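# Index the turntable one hole clockwise with the plunger

## Task

Rotate the turntable forward by exactly one hole, going clockwise when viewed from above. The plunger's pin must end fully seated in the new hole, the fixture must stay upright on the deck, and neither gripper may be touching it at the end.

## Robot and tools

Robot: two six-joint arms with parallel grippers, left_arm and right_arm. Base positions in the scene frame are left_arm at (+0.025, +0.326, +0.031) m and right_arm at (-0.004, -0.268, +0.031) m. Both bases are turned only slightly about the vertical axis, and up is +z in each base frame.

Frames: the scene frame has its origin at table-top height, midway between the nominal bases. +z points up, +x points out over the table, and left_arm sits on the +y side. The arm names do not match the image sides. Hand positions (end_effector_position, in metres) and orientations (end_effector_quat_wxyz) are given in each arm's own base frame. They may be off by a few centimetres, more at long reach. The fixed cameras and the table use the scene frame. The gripper's fingers point along its +z axis and separate along its y axis. The reported hand point lies between the finger pads, roughly 1 cm behind the tips.

Row layout: every command row is one flat list of 14 numbers covering both arms, even when only one arm moves. It gives the left_arm's six joints and its opening, then the right_arm's six joints and its opening. Within each arm the joint order is waist, shoulder, elbow, wrist roll, wrist yaw, wrist pitch. The joint values are absolute target angles in radians, not offsets, and they read the same way as the Joint positions line. Ranges in that order: waist -2.618 to 3.054, shoulder 0.000 to 3.142, elbow 0.000 to 3.142, wrist roll -2.094 to 2.094, wrist yaw -1.571 to 1.571, wrist pitch -1.571 to 1.571. Real ends can differ by up to 0.059 rad. A target pushing more than that past an end, and farther out than the current angle, is rejected. When a joint gets clamped at its real end, the result reports "joint sent to its limit". The opening runs from -1 (closed) to +1 (fully open, pad gap 0.094 m). Writing 0 is an actual command, so to leave a gripper alone, resend its present value. To keep a resting joint still, resend its angle from the "Joint targets" line.

Tools:
- execute_actions(actions, cameras): actions is a list of actions. Each action is a list of up to 15 rows, and each row runs for one 1/30 s step. A short action repeats its last row until it has run 15 steps. An empty list just returns the current state and images.
- move(target, speed, blend, opening_speed, blocking, cameras): target is one 14-number row or a list of up to 15 rows, all absolute joint angles. The joints interpolate together, so the hand traces a curve. speed is the top rate in rad/s for the joint with the farthest to travel, from 0.01 to 2 (default 0.5), given as one value or one per target. blend, in rad, lets the path round off intermediate targets. opening_speed is the rate of the opening change per second on the -1..+1 scale, at least 0.2. With blocking=false the call returns early, and a new move takes over from the running one. The move avoids nothing, including the other arm. Its result adds a "move:" line with the ending (done, off_target, moving, held, fault), any limits=held, and each arm's worst joint error.
- wait(seconds 0 to 10, cameras): lets the last commands keep running.
- stop(cameras): brakes the running move; it needs some room to do so.
- zoom_image(camera, region [x0,y0,x1,y1]): enlarges part of the latest image from cam_head_left, cam_head_right, cam_left_wrist or cam_right_wrist. Each image is 896x504 and a region can be at most 504x504.
- read_manual(section): returns only the licence texts.
- finished_scene(scene): ends the current scene, given its number. It cannot be undone.

Results: Joint positions and Joint velocities list one block per arm in row order, followed by the finger gap (m, m/s). "Within noise" means the arm is still. Joint targets shows what the joints are being driven toward right now. Tool commands shows the gripper commands. grip_measured gives the opening on the command scale, and it can read a little wide when empty or a few mm narrow on a squeezed part. Joint torques are in N m and count positive toward larger angles. Joints 1 to 3 wrap at ±28 N m, and friction and offsets make the readings noisy. Results from execute_actions also list joint positions at sample steps. "joint command not followed" means the clearance check altered some targets.

Motion limits: each step, a joint's target is held within a fixed lead of its measured angle (waist 0.202, shoulder 0.258, elbow 0.3, wrist pitch 0.573, wrist yaw and roll 0.522 rad). Commands that would shift a gripper more than 200 mm in one go are scaled back. Tiny joint changes may not start at all. Time passes while you think, and any running move keeps going meanwhile.

Gripping: the fingers go where you command until they hit their force limit of roughly 50 to 64 N per pad. Closing about 0.05 below the reading at first touch gives a full squeeze. To release, command well above grip_measured. Close slowly on fragile items.

Cautions: do not drop things or release parts that are still moving. Avoid slamming, hitting hard, pressing hard and crashing the arms into each other. Nothing may end up off the table. Approach contacts slowly, and don't aim far beyond a contact point, since that increases the push. Holding loads, staying stretched out or straining against unreachable poses heats the motors. MOTOR HOT appears at 75 °C, and at 90 °C the arm folds up and stops working. Before ending, release the fixture and check that it is upright and the pin is seated.

Each tool is called after "Emit:" as name([rows], argument=value, ...), one row to a line, values as JSON.

## Session

Emit:
execute_actions(actions=[])

Scene clock: 0.00 s.
left_arm: end_effector_position=(+0.3695, +0.0210, +0.1447) grip_measured=+1.000 end_effector_quat_wxyz=(+0.691, -0.046, +0.720, +0.036) | right_arm: end_effector_position=(+0.3642, -0.0543, +0.1341) grip_measured=+1.000 end_effector_quat_wxyz=(+0.671, +0.135, +0.726, -0.062)
Joint names: [waist, shoulder, elbow, wrist roll, wrist yaw, wrist pitch]
Joint positions: left_arm=[-0.002 1.545 0.182 -0.017 -0.116 1.321 0.094] | right_arm=[-0.036 1.532 0.189 0.115 0.24 1.248 0.094]
Joint velocities: within noise
Joint torques (N m): no reading
Heat: left arm: 33 °C; right arm: 32 °C.
Joint targets: left_arm=[-0.002 1.540 0.186 -0.017 -0.116 1.320] | right_arm=[-0.036 1.528 0.192 0.114 0.240 1.243]
Tool commands: left_gripper/opening=+1.0 right_gripper/opening=+1.0

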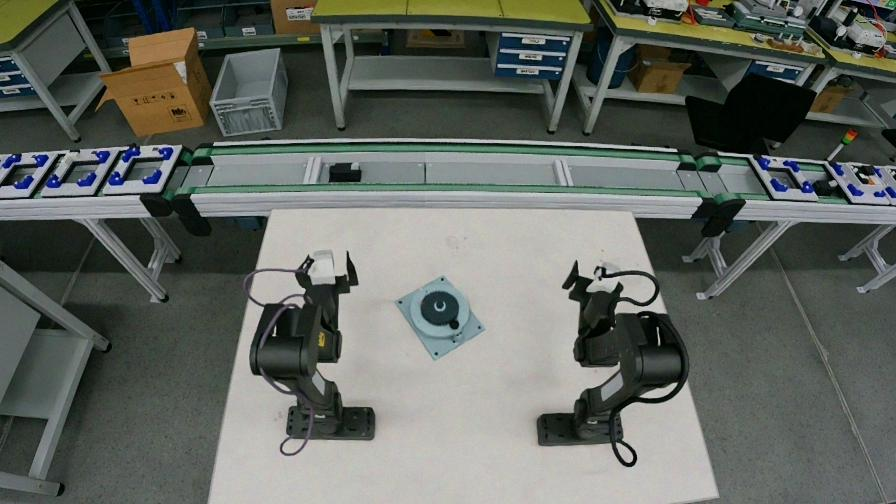

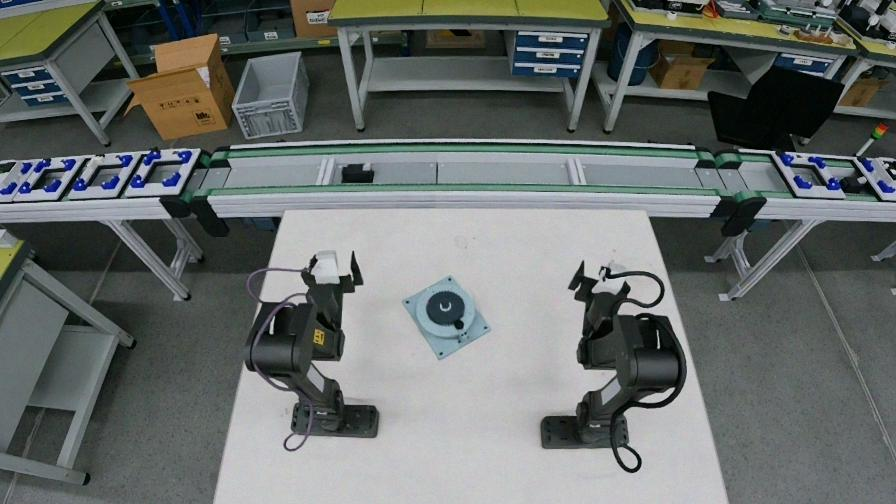

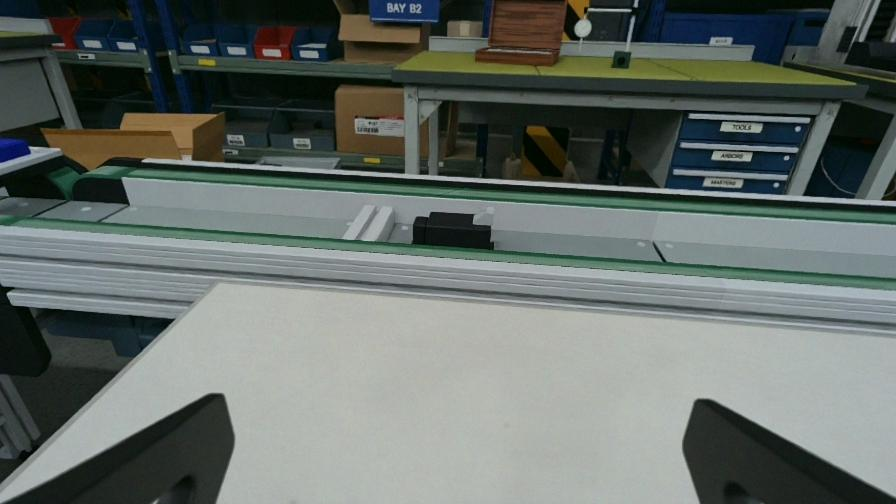

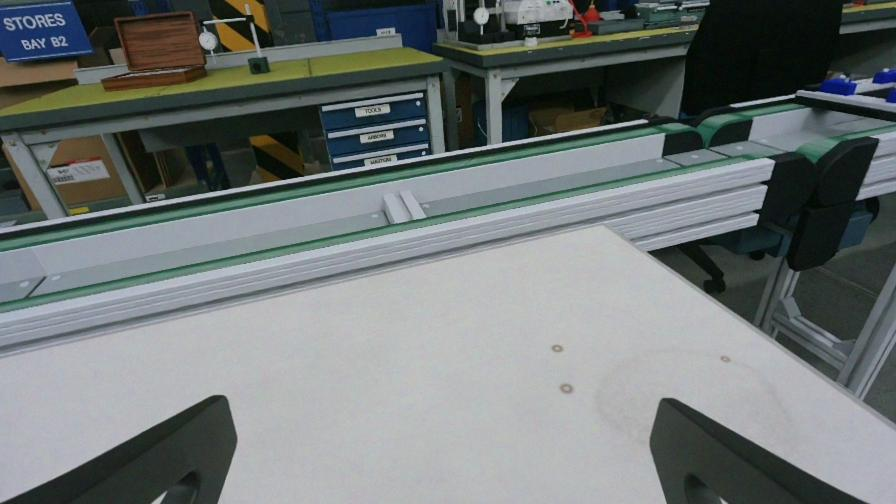

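Emit:
zoom_image(camera="cam_head_left", region=[370, 260, 510, 370])

Emit:
zoom_image(camera="cam_head_right", region=[370, 260, 510, 370])

Scaled by 3.600 from the camera's 896x504 image, which has a finer 1280x720 frame.

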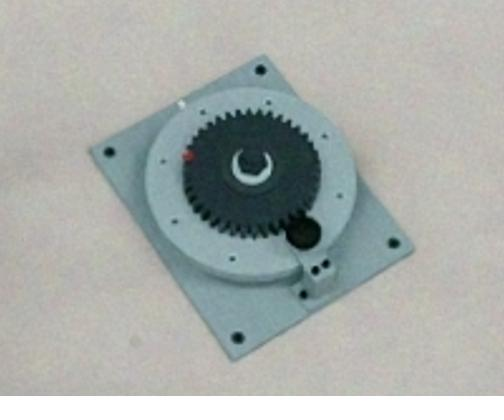

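Scaled by 3.600 from the camera's 896x504 image, which has a finer 1280x720 frame.

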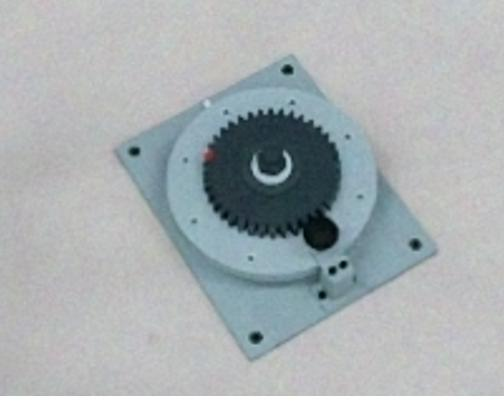

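Emit:
move(target=[-0.715,1.867,1.898,0,0,-1.48,1,-0.036,1.528,0.192,0.114,0.24,1.243,1], speed=1)

Scene clock: 92.97 s.
left_arm: end_effector_position=(+0.2798, -0.2395, +0.1916) grip_measured=+1.000 end_effector_quat_wxyz=(+0.062, +0.344, +0.937, -0.020) | right_arm: end_effector_position=(+0.3642, -0.0543, +0.1341) grip_measured=+1.000 end_effector_quat_wxyz=(+0.671, +0.135, +0.726, -0.062)
Joint names: [waist, shoulder, elbow, wrist roll, wrist yaw, wrist pitch]
Joint positions: left_arm=[-0.714 1.849 1.872 -0.01 -0.006 -1.463 0.094] | right_arm=[-0.036 1.532 0.189 0.115 0.24 1.248 0.094]
Joint velocities: within noise
Joint torques (N m): left_arm=[-0.16 -7.56 6.99 0.13 0.05 0.48] | right_arm=[-0.12 -4.57 6.06 0 -0.01 1.71]
Heat: left arm: 33 °C; right arm: 35 °C.
Joint targets: left_arm=[-0.715 1.867 1.898 0.000 0.000 -1.480] | right_arm=[-0.036 1.528 0.192 0.114 0.240 1.243]
move: done

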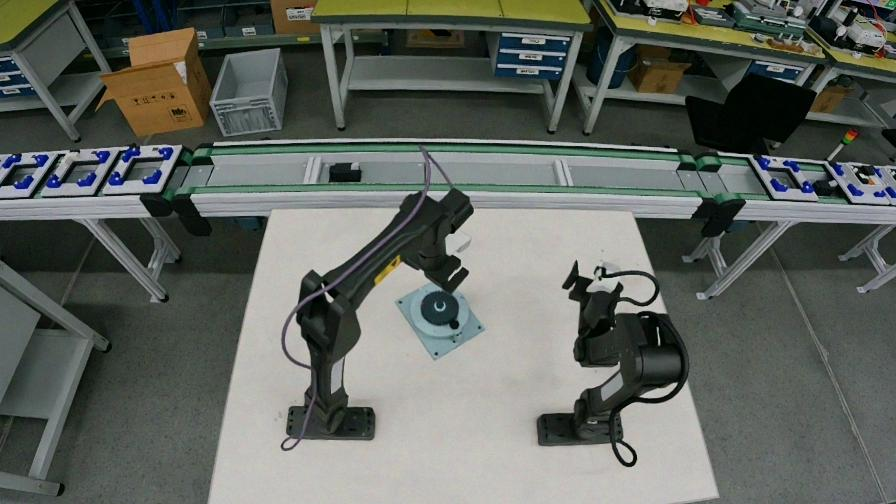

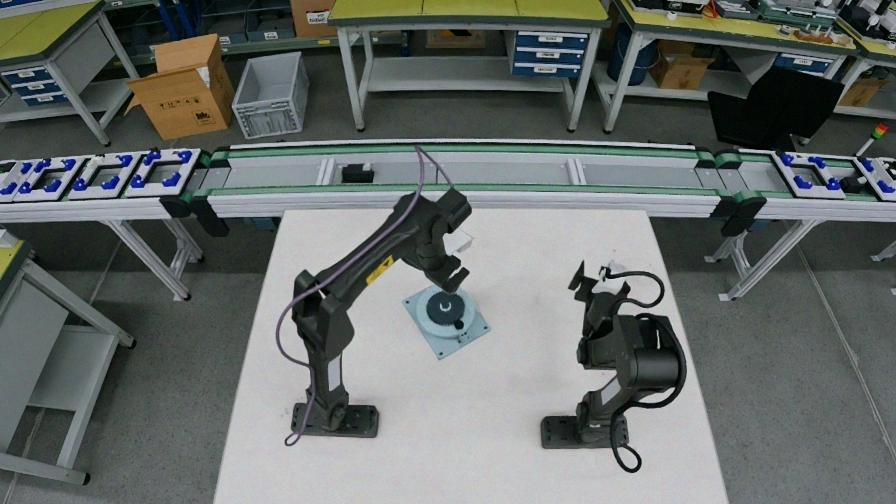

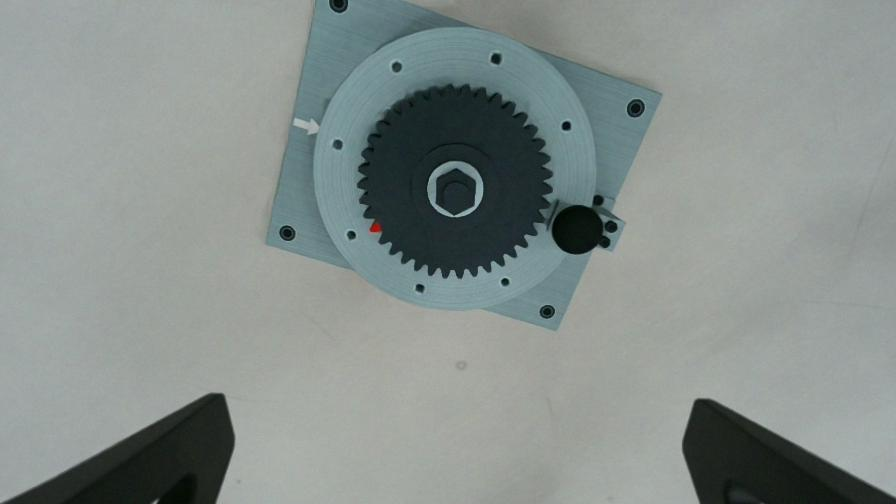

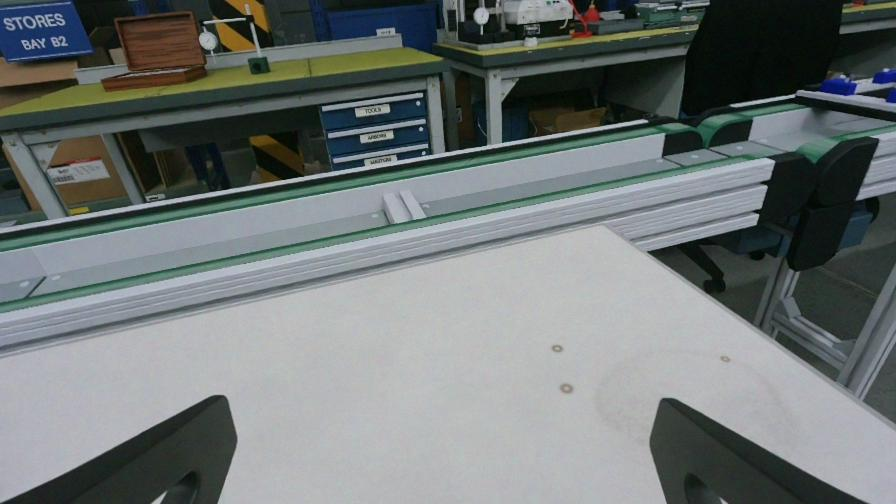

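Emit:
zoom_image(camera="cam_left_wrist", region=[260, 0, 680, 340])

Emit:
zoom_image(camera="cam_left_wrist", region=[520, 160, 660, 270])

Scaled by 1.200 from the camera's 896x504 image, which has a finer 1280x720 frame.

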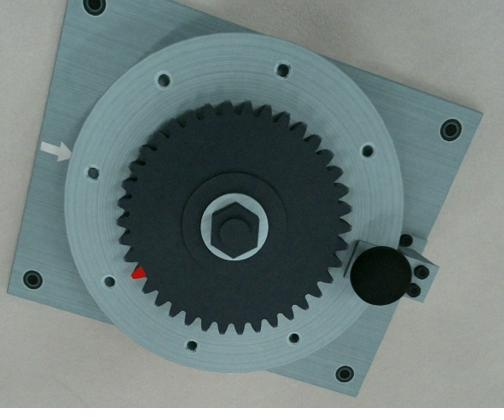

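Scaled by 3.600 from the camera's 896x504 image, which has a finer 1280x720 frame.

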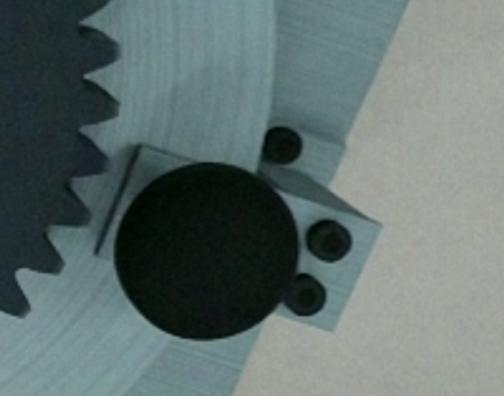

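Emit:
move(target=[-0.715,1.867,1.898,0,0,-1.48,1,0.872,1.076,0.731,0,0,-0.555,1], speed=1, cameras=["cam_right_wrist","cam_head_left"])

Scene clock: 142.43 s.
left_arm: end_effector_position=(+0.2796, -0.2394, +0.1915) grip_measured=+1.000 end_effector_quat_wxyz=(+0.062, +0.344, +0.937, -0.020) | right_arm: end_effector_position=(+0.1937, +0.2260, +0.1188) grip_measured=+1.000 end_effector_quat_wxyz=(+0.290, -0.391, +0.863, +0.131)
Joint names: [waist, shoulder, elbow, wrist roll, wrist yaw, wrist pitch]
Joint positions: left_arm=[-0.714 1.849 1.872 -0.009 -0.006 -1.464 0.094] | right_arm=[0.864 1.091 0.708 0.01 0.009 -0.54 0.094]
Joint velocities: within noise
Joint torques (N m): left_arm=[-0.16 -7.53 6.97 0.13 0.05 0.49] | right_arm=[0.68 -3.84 10.96 -0.08 -0.11 1.15]
Heat: left arm: 35 °C; right arm: 35 °C.
Joint targets: left_arm=[-0.715 1.867 1.898 0.000 0.000 -1.480] | right_arm=[0.872 1.076 0.731 0.000 0.000 -0.555]
move: done
Images, in order (width x height): cam_head_left 896x504, cam_right_wrist 896x504.

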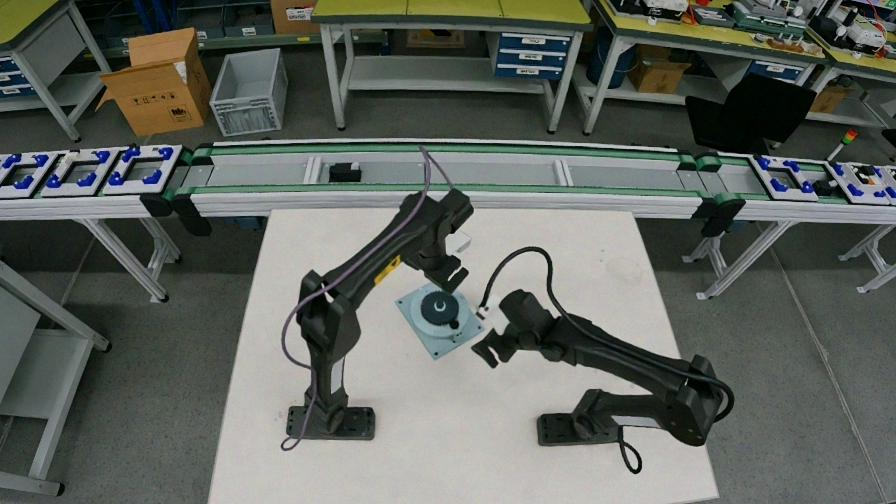

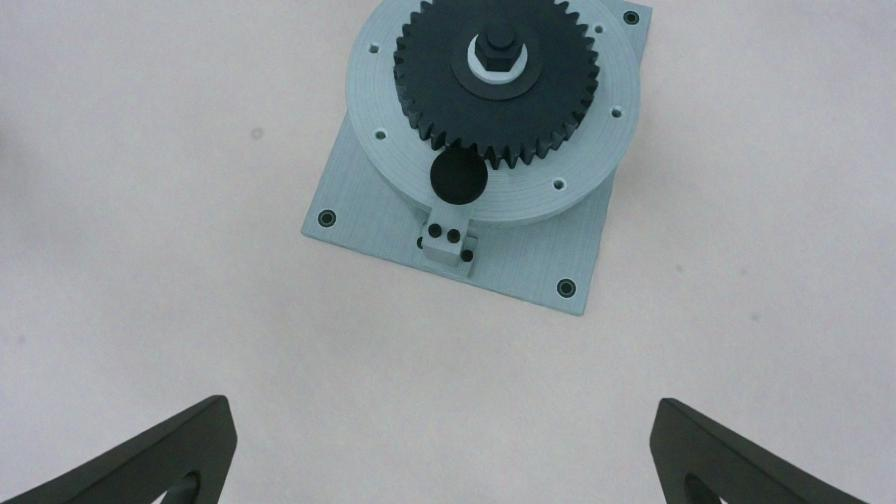

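Emit:
zoom_image(camera="cam_right_wrist", region=[380, 0, 660, 280])

Scaled by 1.800 from the camera's 896x504 image, which has a finer 1280x720 frame.

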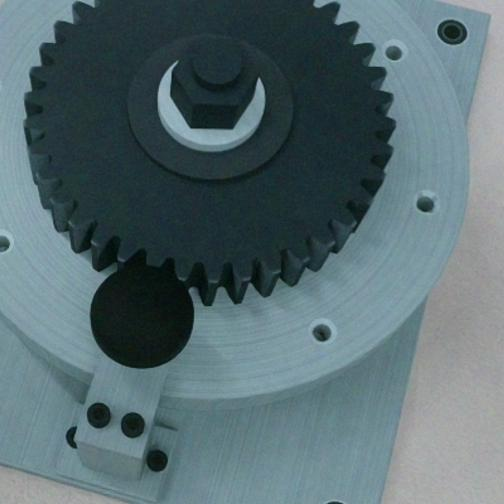

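Emit:
move(target=[-0.715,1.867,1.898,0,0,-1.48,1,0,2.147,0.643,0,-1.2,1.504,1], speed=1, cameras=["cam_right_wrist","cam_head_left"])

Scene clock: 170.80 s.
left_arm: end_effector_position=(+0.2796, -0.2394, +0.1915) grip_measured=+1.000 end_effector_quat_wxyz=(+0.062, +0.344, +0.937, -0.020) | right_arm: end_effector_position=(+0.3782, +0.1676, +0.1070) grip_measured=+1.000 end_effector_quat_wxyz=(+0.590, -0.398, +0.581, +0.395)
Joint names: [waist, shoulder, elbow, wrist roll, wrist yaw, wrist pitch]
Joint positions: left_arm=[-0.714 1.849 1.872 -0.009 -0.006 -1.464 0.094] | right_arm=[0.003 2.128 0.65 0.009 -1.188 1.5 0.094]
Joint velocities: within noise
Joint torques (N m): left_arm=[-0.1 -7.58 6.97 0.12 0.04 0.49] | right_arm=[-0.38 -7.09 3.78 -0.08 -0.12 1.39]
Heat: left arm: 35 °C; right arm: 34 °C.
Joint targets: left_arm=[-0.715 1.867 1.898 0.000 0.000 -1.480] | right_arm=[0.000 2.147 0.643 0.000 -1.200 1.504]
move: done
Images, in order (width x height): cam_head_left 896x504, cam_right_wrist 896x504.

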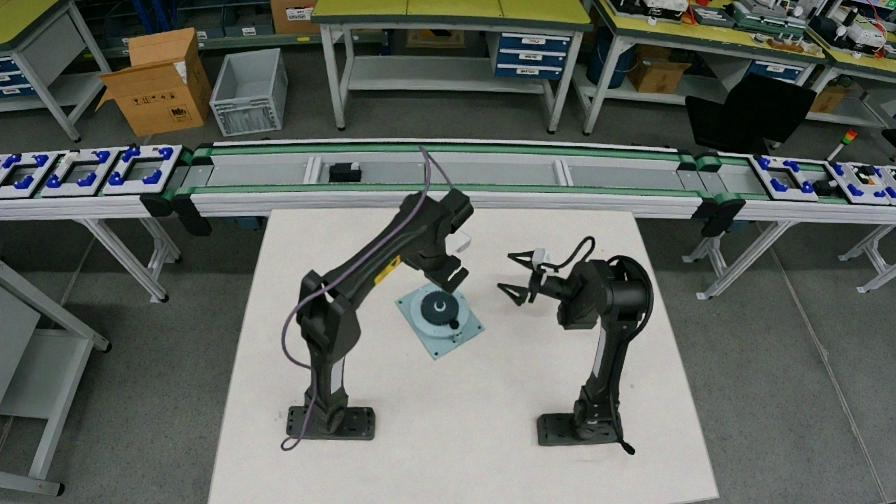

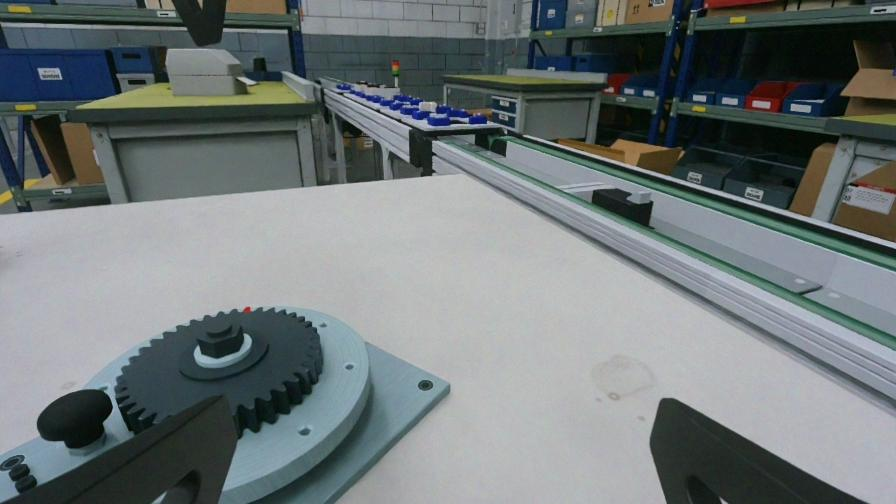

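Emit:
zoom_image(camera="cam_right_wrist", region=[0, 290, 380, 504])

Scaled by 1.326 from the camera's 896x504 image, which has a finer 1280x720 frame.

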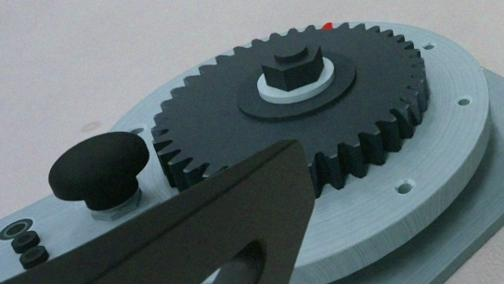

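Emit:
move(target=[-0.723,2.056,1.92,-1.05,0,-1.444,0,0,2.147,0.643,0,-1.2,1.504,0], speed=1, cameras=["cam_right_wrist","cam_left_wrist","cam_head_left"])

Emit:
zoom_image(camera="cam_left_wrist", region=[328, 180, 568, 420])

Scene clock: 269.43 s.
left_arm: end_effector_position=(+0.2882, -0.2491, +0.1294) grip_measured=+0.002 end_effector_quat_wxyz=(-0.010, -0.160, +0.987, +0.015) | right_arm: end_effector_position=(+0.3780, +0.1677, +0.1072) grip_measured=+0.002 end_effector_quat_wxyz=(+0.590, -0.399, +0.580, +0.395)
Joint names: [waist, shoulder, elbow, wrist roll, wrist yaw, wrist pitch]
Joint positions: left_arm=[-0.717 2.038 1.89 -1.039 -0.003 -1.459 0.047] | right_arm=[0.003 2.128 0.65 0.009 -1.19 1.501 0.047]
Joint velocities: within noise
Joint torques (N m): left_arm=[-0.5 -9.18 7.2 -0.1 0.02 0.52] | right_arm=[-0.42 -7.09 3.84 -0.07 -0.11 1.37]
Heat: left arm: 35 °C; right arm: 34 °C.
Joint targets: left_arm=[-0.723 2.056 1.920 -1.050 0.000 -1.444] | right_arm=[0.000 2.147 0.643 0.000 -1.200 1.504]
move: done
Images, in order (width x height): cam_head_left 896x504, cam_left_wrist 896x504, cam_right_wrist 896x504.

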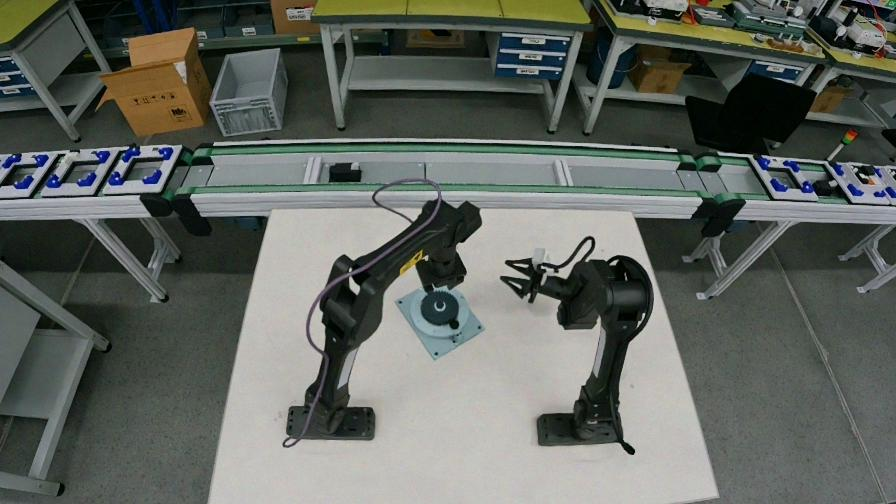

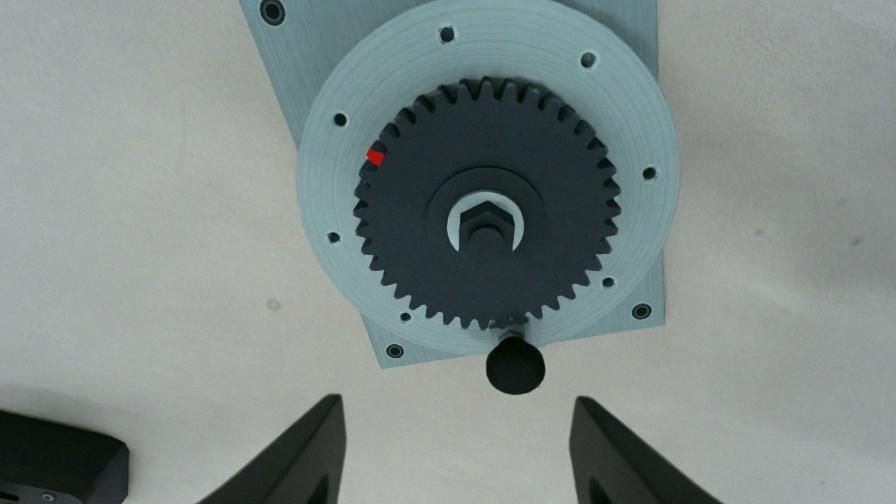

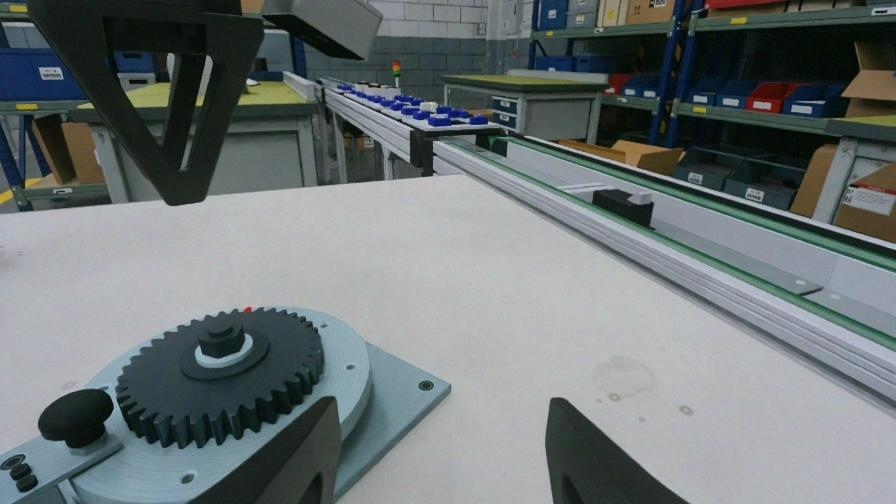

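Scaled by 2.100 from the camera's 896x504 image, which has a finer 1280x720 frame.

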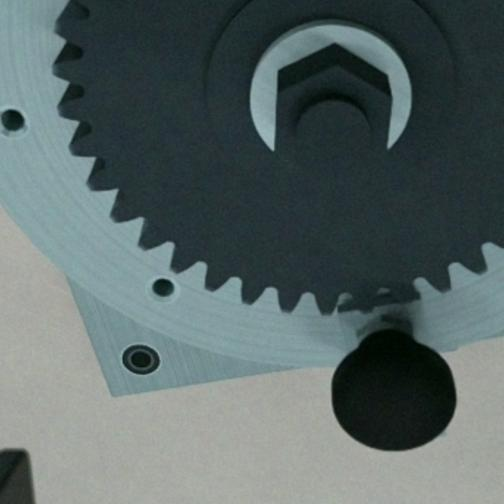

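Emit:
move(target=[-0.7243,2.078,1.655,-1.05,0,-1.138,-0.2,0,2.147,0.643,0,-1.2,1.504,0], speed=0.4, cameras=["cam_right_wrist","cam_left_wrist"])

Emit:
zoom_image(camera="cam_left_wrist", region=[248, 204, 648, 504])

Emit:
zoom_image(camera="cam_right_wrist", region=[0, 204, 400, 504])

Scene clock: 298.83 s.
left_arm: end_effector_position=(+0.3019, -0.2611, +0.0647) grip_measured=-0.198 end_effector_quat_wxyz=(+0.008, -0.161, +0.987, -0.008) | right_arm: end_effector_position=(+0.3780, +0.1677, +0.1072) grip_measured=+0.002 end_effector_quat_wxyz=(+0.590, -0.399, +0.580, +0.396)
Joint names: [waist, shoulder, elbow, wrist roll, wrist yaw, wrist pitch]
Joint positions: left_arm=[-0.717 2.06 1.667 -1.041 -0.002 -1.154 0.038] | right_arm=[0.003 2.128 0.65 0.009 -1.19 1.501 0.047]
Joint velocities: within noise
Joint torques (N m): left_arm=[-0.64 -9.58 4.01 -0.1 0.01 0.68] | right_arm=[-0.39 -7.1 3.82 -0.07 -0.11 1.36]
Heat: left arm: 34 °C; right arm: 34 °C.
Joint targets: left_arm=[-0.724 2.078 1.655 -1.050 0.000 -1.138] | right_arm=[0.000 2.147 0.643 0.000 -1.200 1.504]
move: done
Images, in order (width x height): cam_left_wrist 896x504, cam_right_wrist 896x504.

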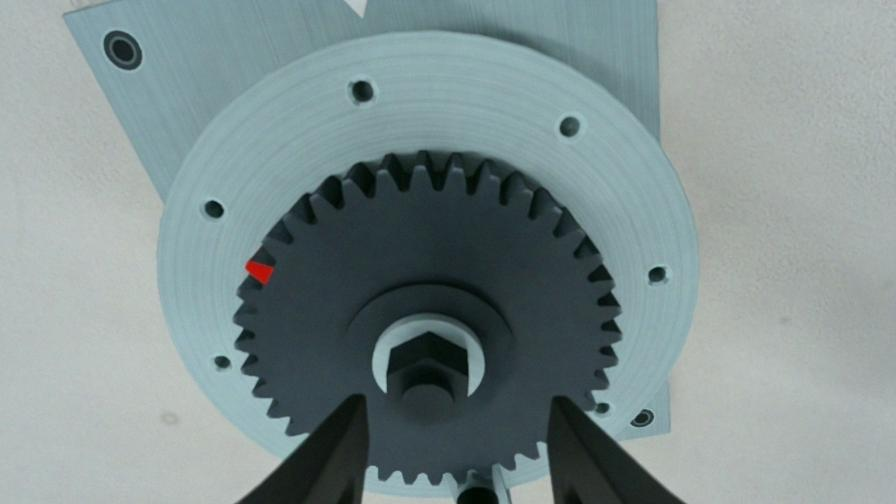

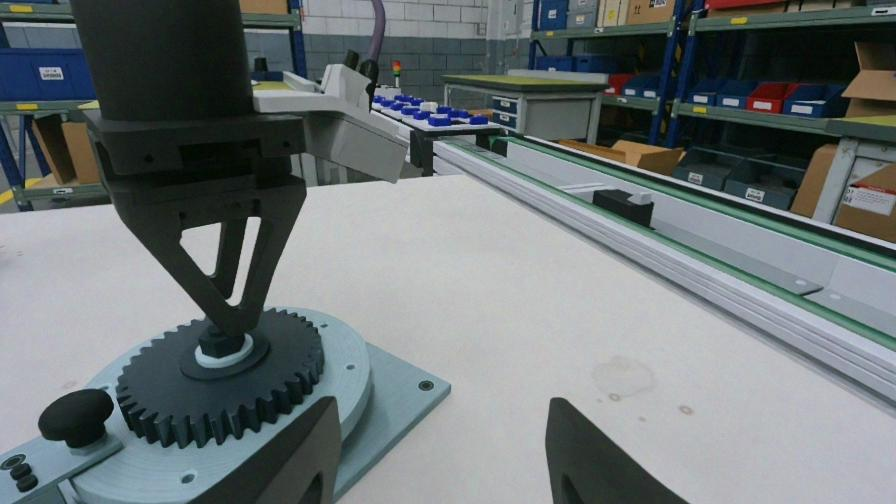

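Scaled by 1.260 from the camera's 896x504 image, which has a finer 1280x720 frame.

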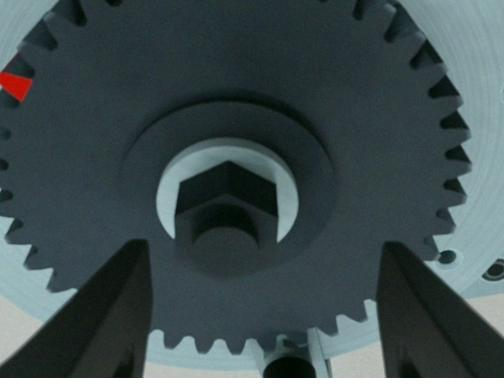

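Scaled by 1.260 from the camera's 896x504 image, which has a finer 1280x720 frame.

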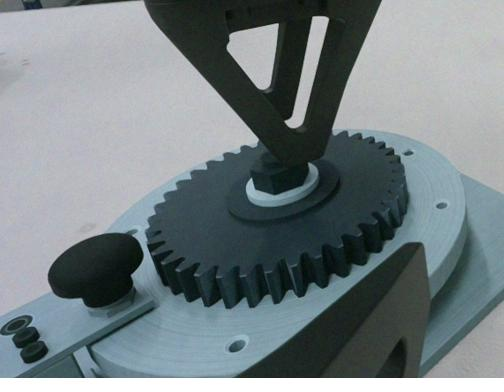

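Emit:
move(target=[-0.7323,2.085,1.59,-1.05,0,-1.088,-0.3,0,2.147,0.643,0,-1.2,1.504,0], speed=0.3, cameras=["cam_right_wrist","cam_left_wrist"])

Emit:
zoom_image(camera="cam_left_wrist", region=[248, 204, 648, 504])

Emit:
zoom_image(camera="cam_right_wrist", region=[100, 204, 400, 429])

Scene clock: 324.47 s.
left_arm: end_effector_position=(+0.2945, -0.2595, +0.0476) grip_measured=-0.298 end_effector_quat_wxyz=(+0.003, -0.157, +0.988, -0.002) | right_arm: end_effector_position=(+0.3780, +0.1677, +0.1072) grip_measured=+0.002 end_effector_quat_wxyz=(+0.590, -0.399, +0.580, +0.396)
Joint names: [waist, shoulder, elbow, wrist roll, wrist yaw, wrist pitch]
Joint positions: left_arm=[-0.726 2.064 1.603 -1.041 -0.002 -1.104 0.033] | right_arm=[0.003 2.128 0.65 0.009 -1.19 1.501 0.047]
Joint velocities: within noise
Joint torques (N m): left_arm=[-0.58 -9.2 3.85 -0.09 0.01 0.61] | right_arm=[-0.4 -7.08 3.81 -0.08 -0.11 1.37]
Heat: left arm: 34 °C; right arm: 34 °C.
Joint targets: left_arm=[-0.732 2.085 1.590 -1.050 0.000 -1.088] | right_arm=[0.000 2.147 0.643 0.000 -1.200 1.504]
move: done
Images, in order (width x height): cam_left_wrist 896x504, cam_right_wrist 896x504.

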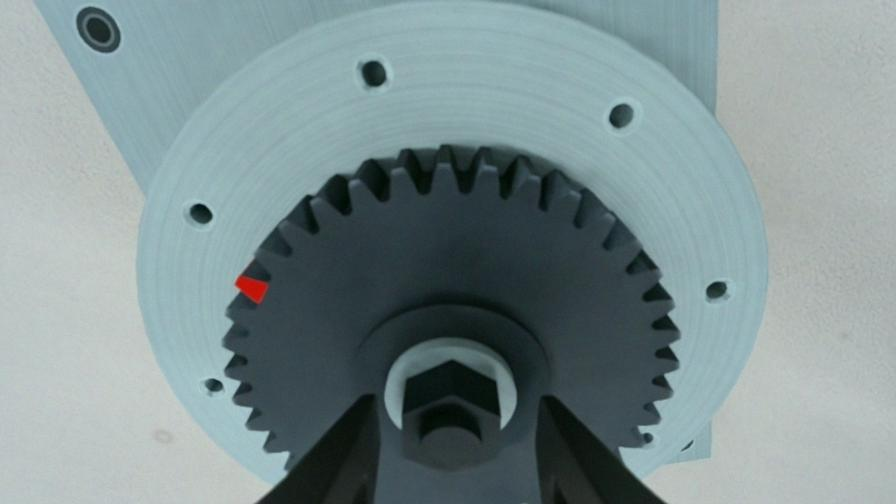

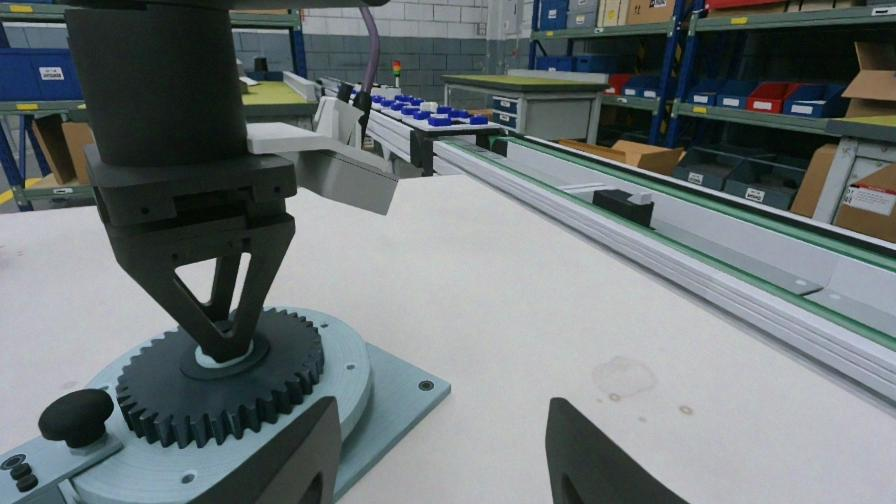

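Scaled by 1.260 from the camera's 896x504 image, which has a finer 1280x720 frame.

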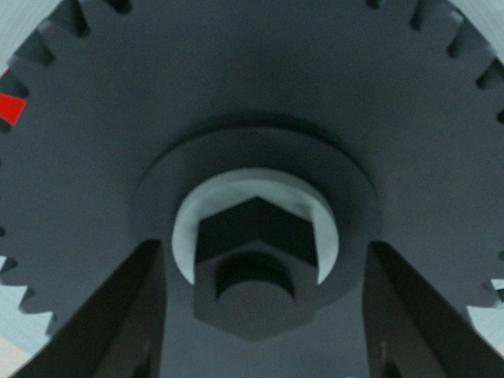

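Scaled by 1.680 from the camera's 896x504 image, which has a finer 1280x720 frame.

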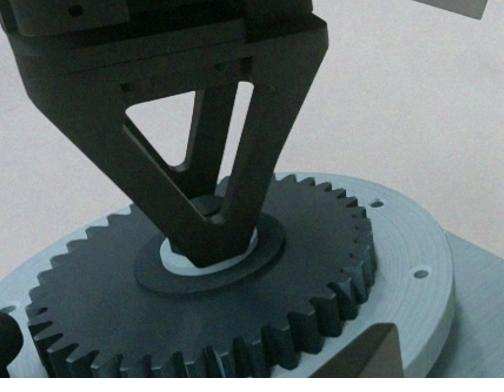

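Emit:
move([
  [-0.7323,2.085,1.59,-1.05,0,-1.088,-0.3,0.1,1.63,0.14,0,0,1.127,0],
  [-0.7323,2.085,1.59,-1.05,0,-1.088,-0.3,0.86,1.63,0.14,0,0,1.127,0],
], speed=0.8, blend=0.2)

Emit:
zoom_image(camera="cam_head_right", region=[400, 240, 560, 370])

Scene clock: 391.80 s.
left_arm: end_effector_position=(+0.2947, -0.2597, +0.0476) grip_measured=-0.298 end_effector_quat_wxyz=(+0.003, -0.157, +0.988, -0.002) | right_arm: end_effector_position=(+0.2285, +0.2660, +0.0545) grip_measured=+0.002 end_effector_quat_wxyz=(+0.516, -0.339, +0.748, +0.242)
Joint names: [waist, shoulder, elbow, wrist roll, wrist yaw, wrist pitch]
Joint positions: left_arm=[-0.726 2.064 1.603 -1.041 -0.002 -1.103 0.033] | right_arm=[0.853 1.65 0.149 0.009 -0.01 1.143 0.047]
Joint velocities: within noise
Joint torques (N m): left_arm=[-0.53 -9.17 3.82 -0.09 0 0.59] | right_arm=[0.59 -6.08 3.95 -0.09 0.09 1.59]
Heat: left arm: 36 °C; right arm: 34 °C.
Joint targets: left_arm=[-0.732 2.085 1.590 -1.050 0.000 -1.088] | right_arm=[0.860 1.630 0.140 0.000 0.000 1.127]
move: done

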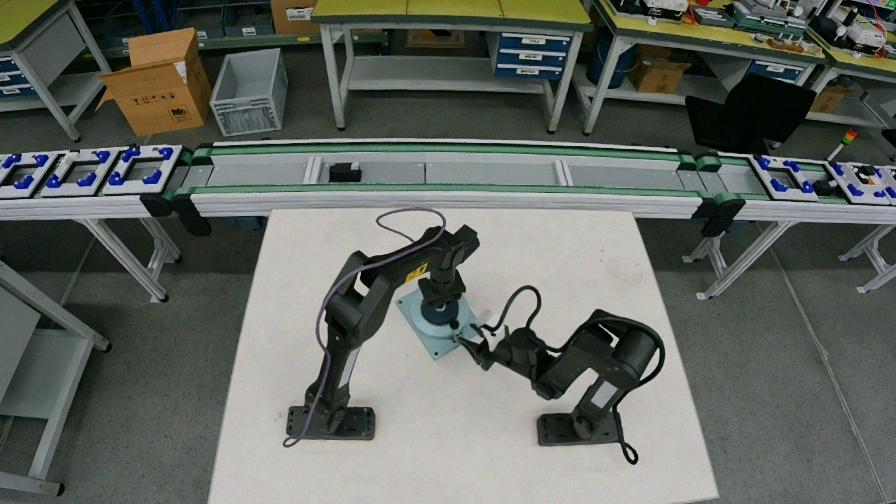

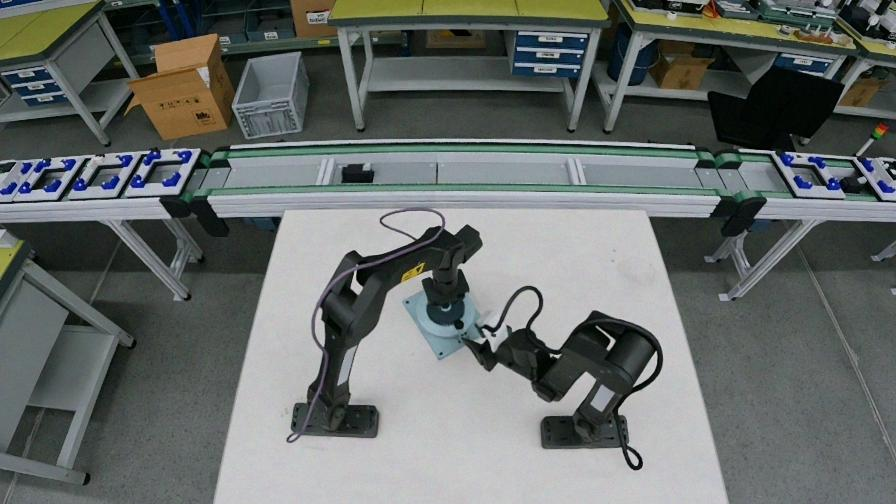

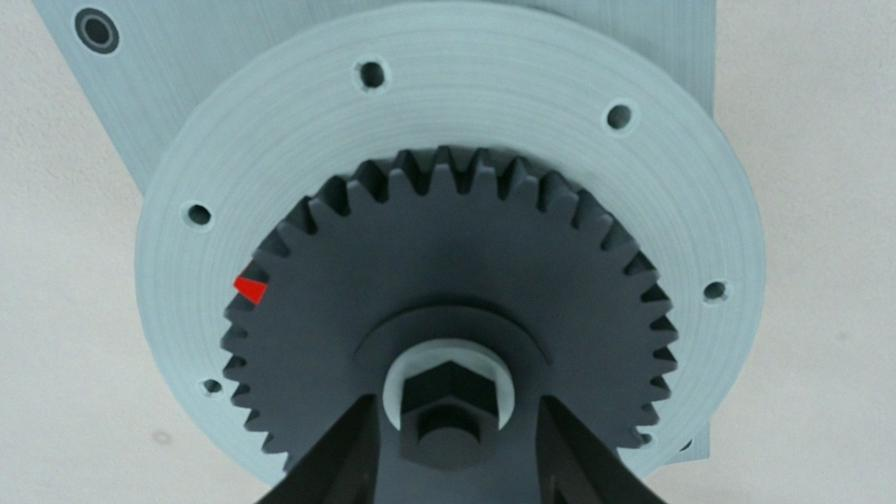

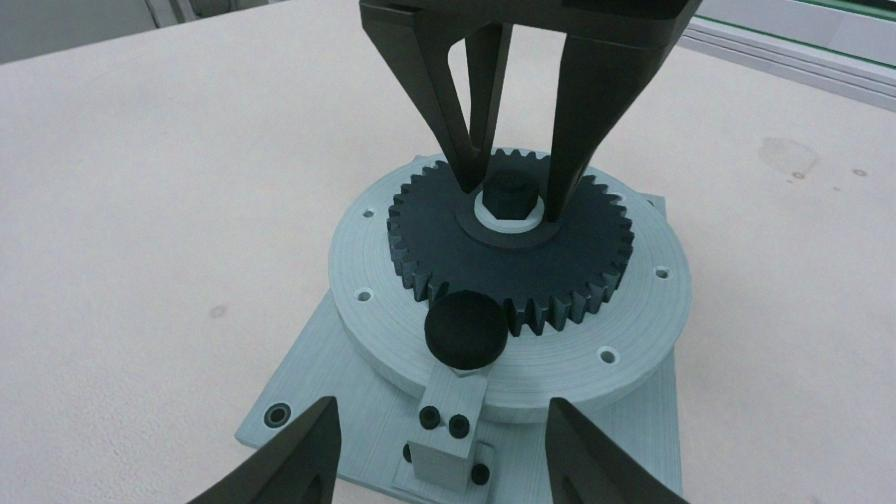

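Scaled by 3.150 from the camera's 896x504 image, which has a finer 1280x720 frame.

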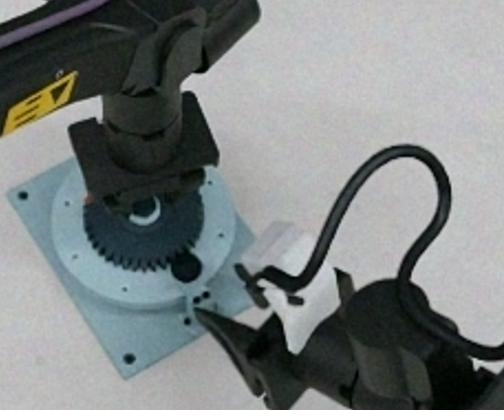

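Emit:
move([
  [-0.7323,2.085,1.59,-1.05,0,-1.088,-0.3,0.843,1.79,0.22,0,0,1.21,0],
  [-0.7323,2.085,1.59,-1.05,0,-1.088,-0.3,0.843,1.94,0.295,0,0,1.295,0],
], speed=0.3, cameras=["cam_right_wrist","cam_left_wrist"])

Emit:
zoom_image(camera="cam_right_wrist", region=[268, 204, 628, 504])

Scene clock: 419.63 s.
left_arm: end_effector_position=(+0.2947, -0.2597, +0.0476) grip_measured=-0.298 end_effector_quat_wxyz=(+0.003, -0.157, +0.988, -0.002) | right_arm: end_effector_position=(+0.2527, +0.2937, +0.0322) grip_measured=+0.002 end_effector_quat_wxyz=(+0.519, -0.339, +0.747, +0.243)
Joint names: [waist, shoulder, elbow, wrist roll, wrist yaw, wrist pitch]
Joint positions: left_arm=[-0.726 2.064 1.603 -1.041 -0.002 -1.103 0.033] | right_arm=[0.853 1.924 0.283 0.009 -0.01 1.289 0.047]
Joint velocities: within noise
Joint torques (N m): left_arm=[-0.58 -9.16 3.84 -0.09 0.01 0.59] | right_arm=[-1.01 -5.01 4.98 -0.07 0.08 1.79]
Heat: left arm: 36 °C; right arm: 36 °C.
Joint targets: left_arm=[-0.732 2.085 1.590 -1.050 0.000 -1.088] | right_arm=[0.843 1.940 0.295 0.000 0.000 1.295]
move: done
Images, in order (width x height): cam_left_wrist 896x504, cam_right_wrist 896x504.

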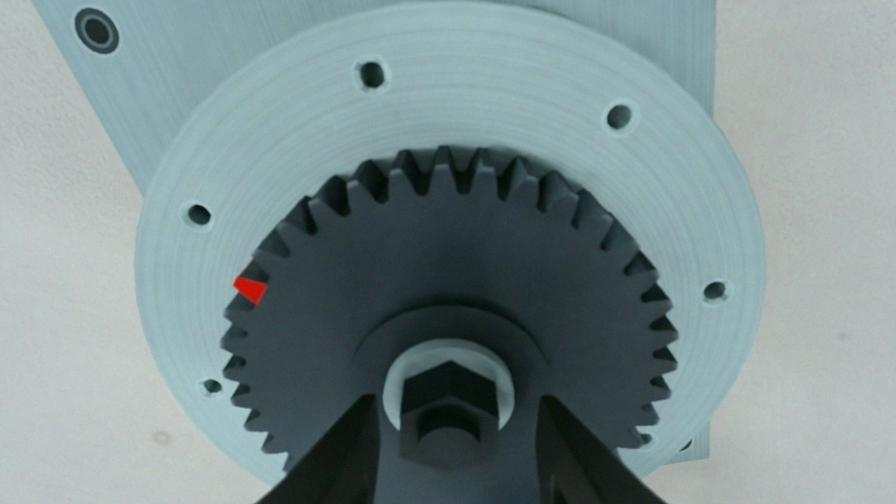

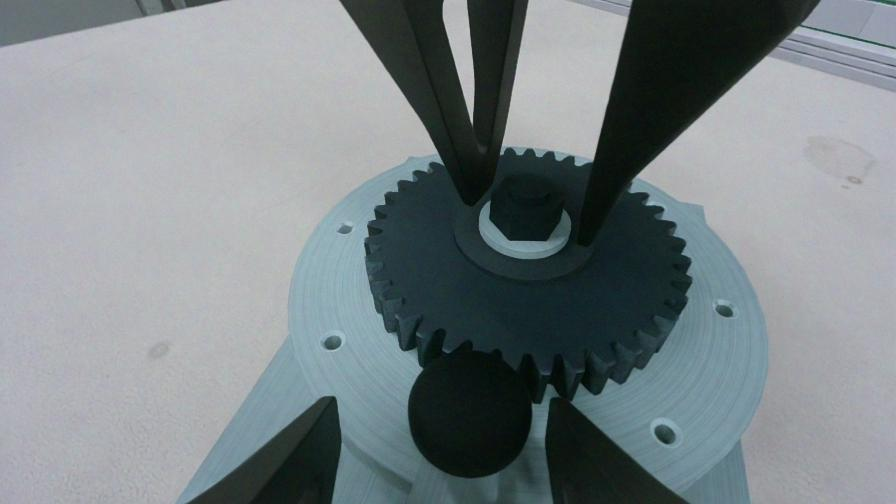

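Scaled by 1.400 from the camera's 896x504 image, which has a finer 1280x720 frame.

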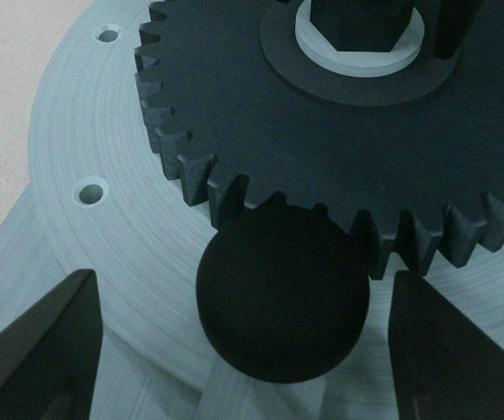

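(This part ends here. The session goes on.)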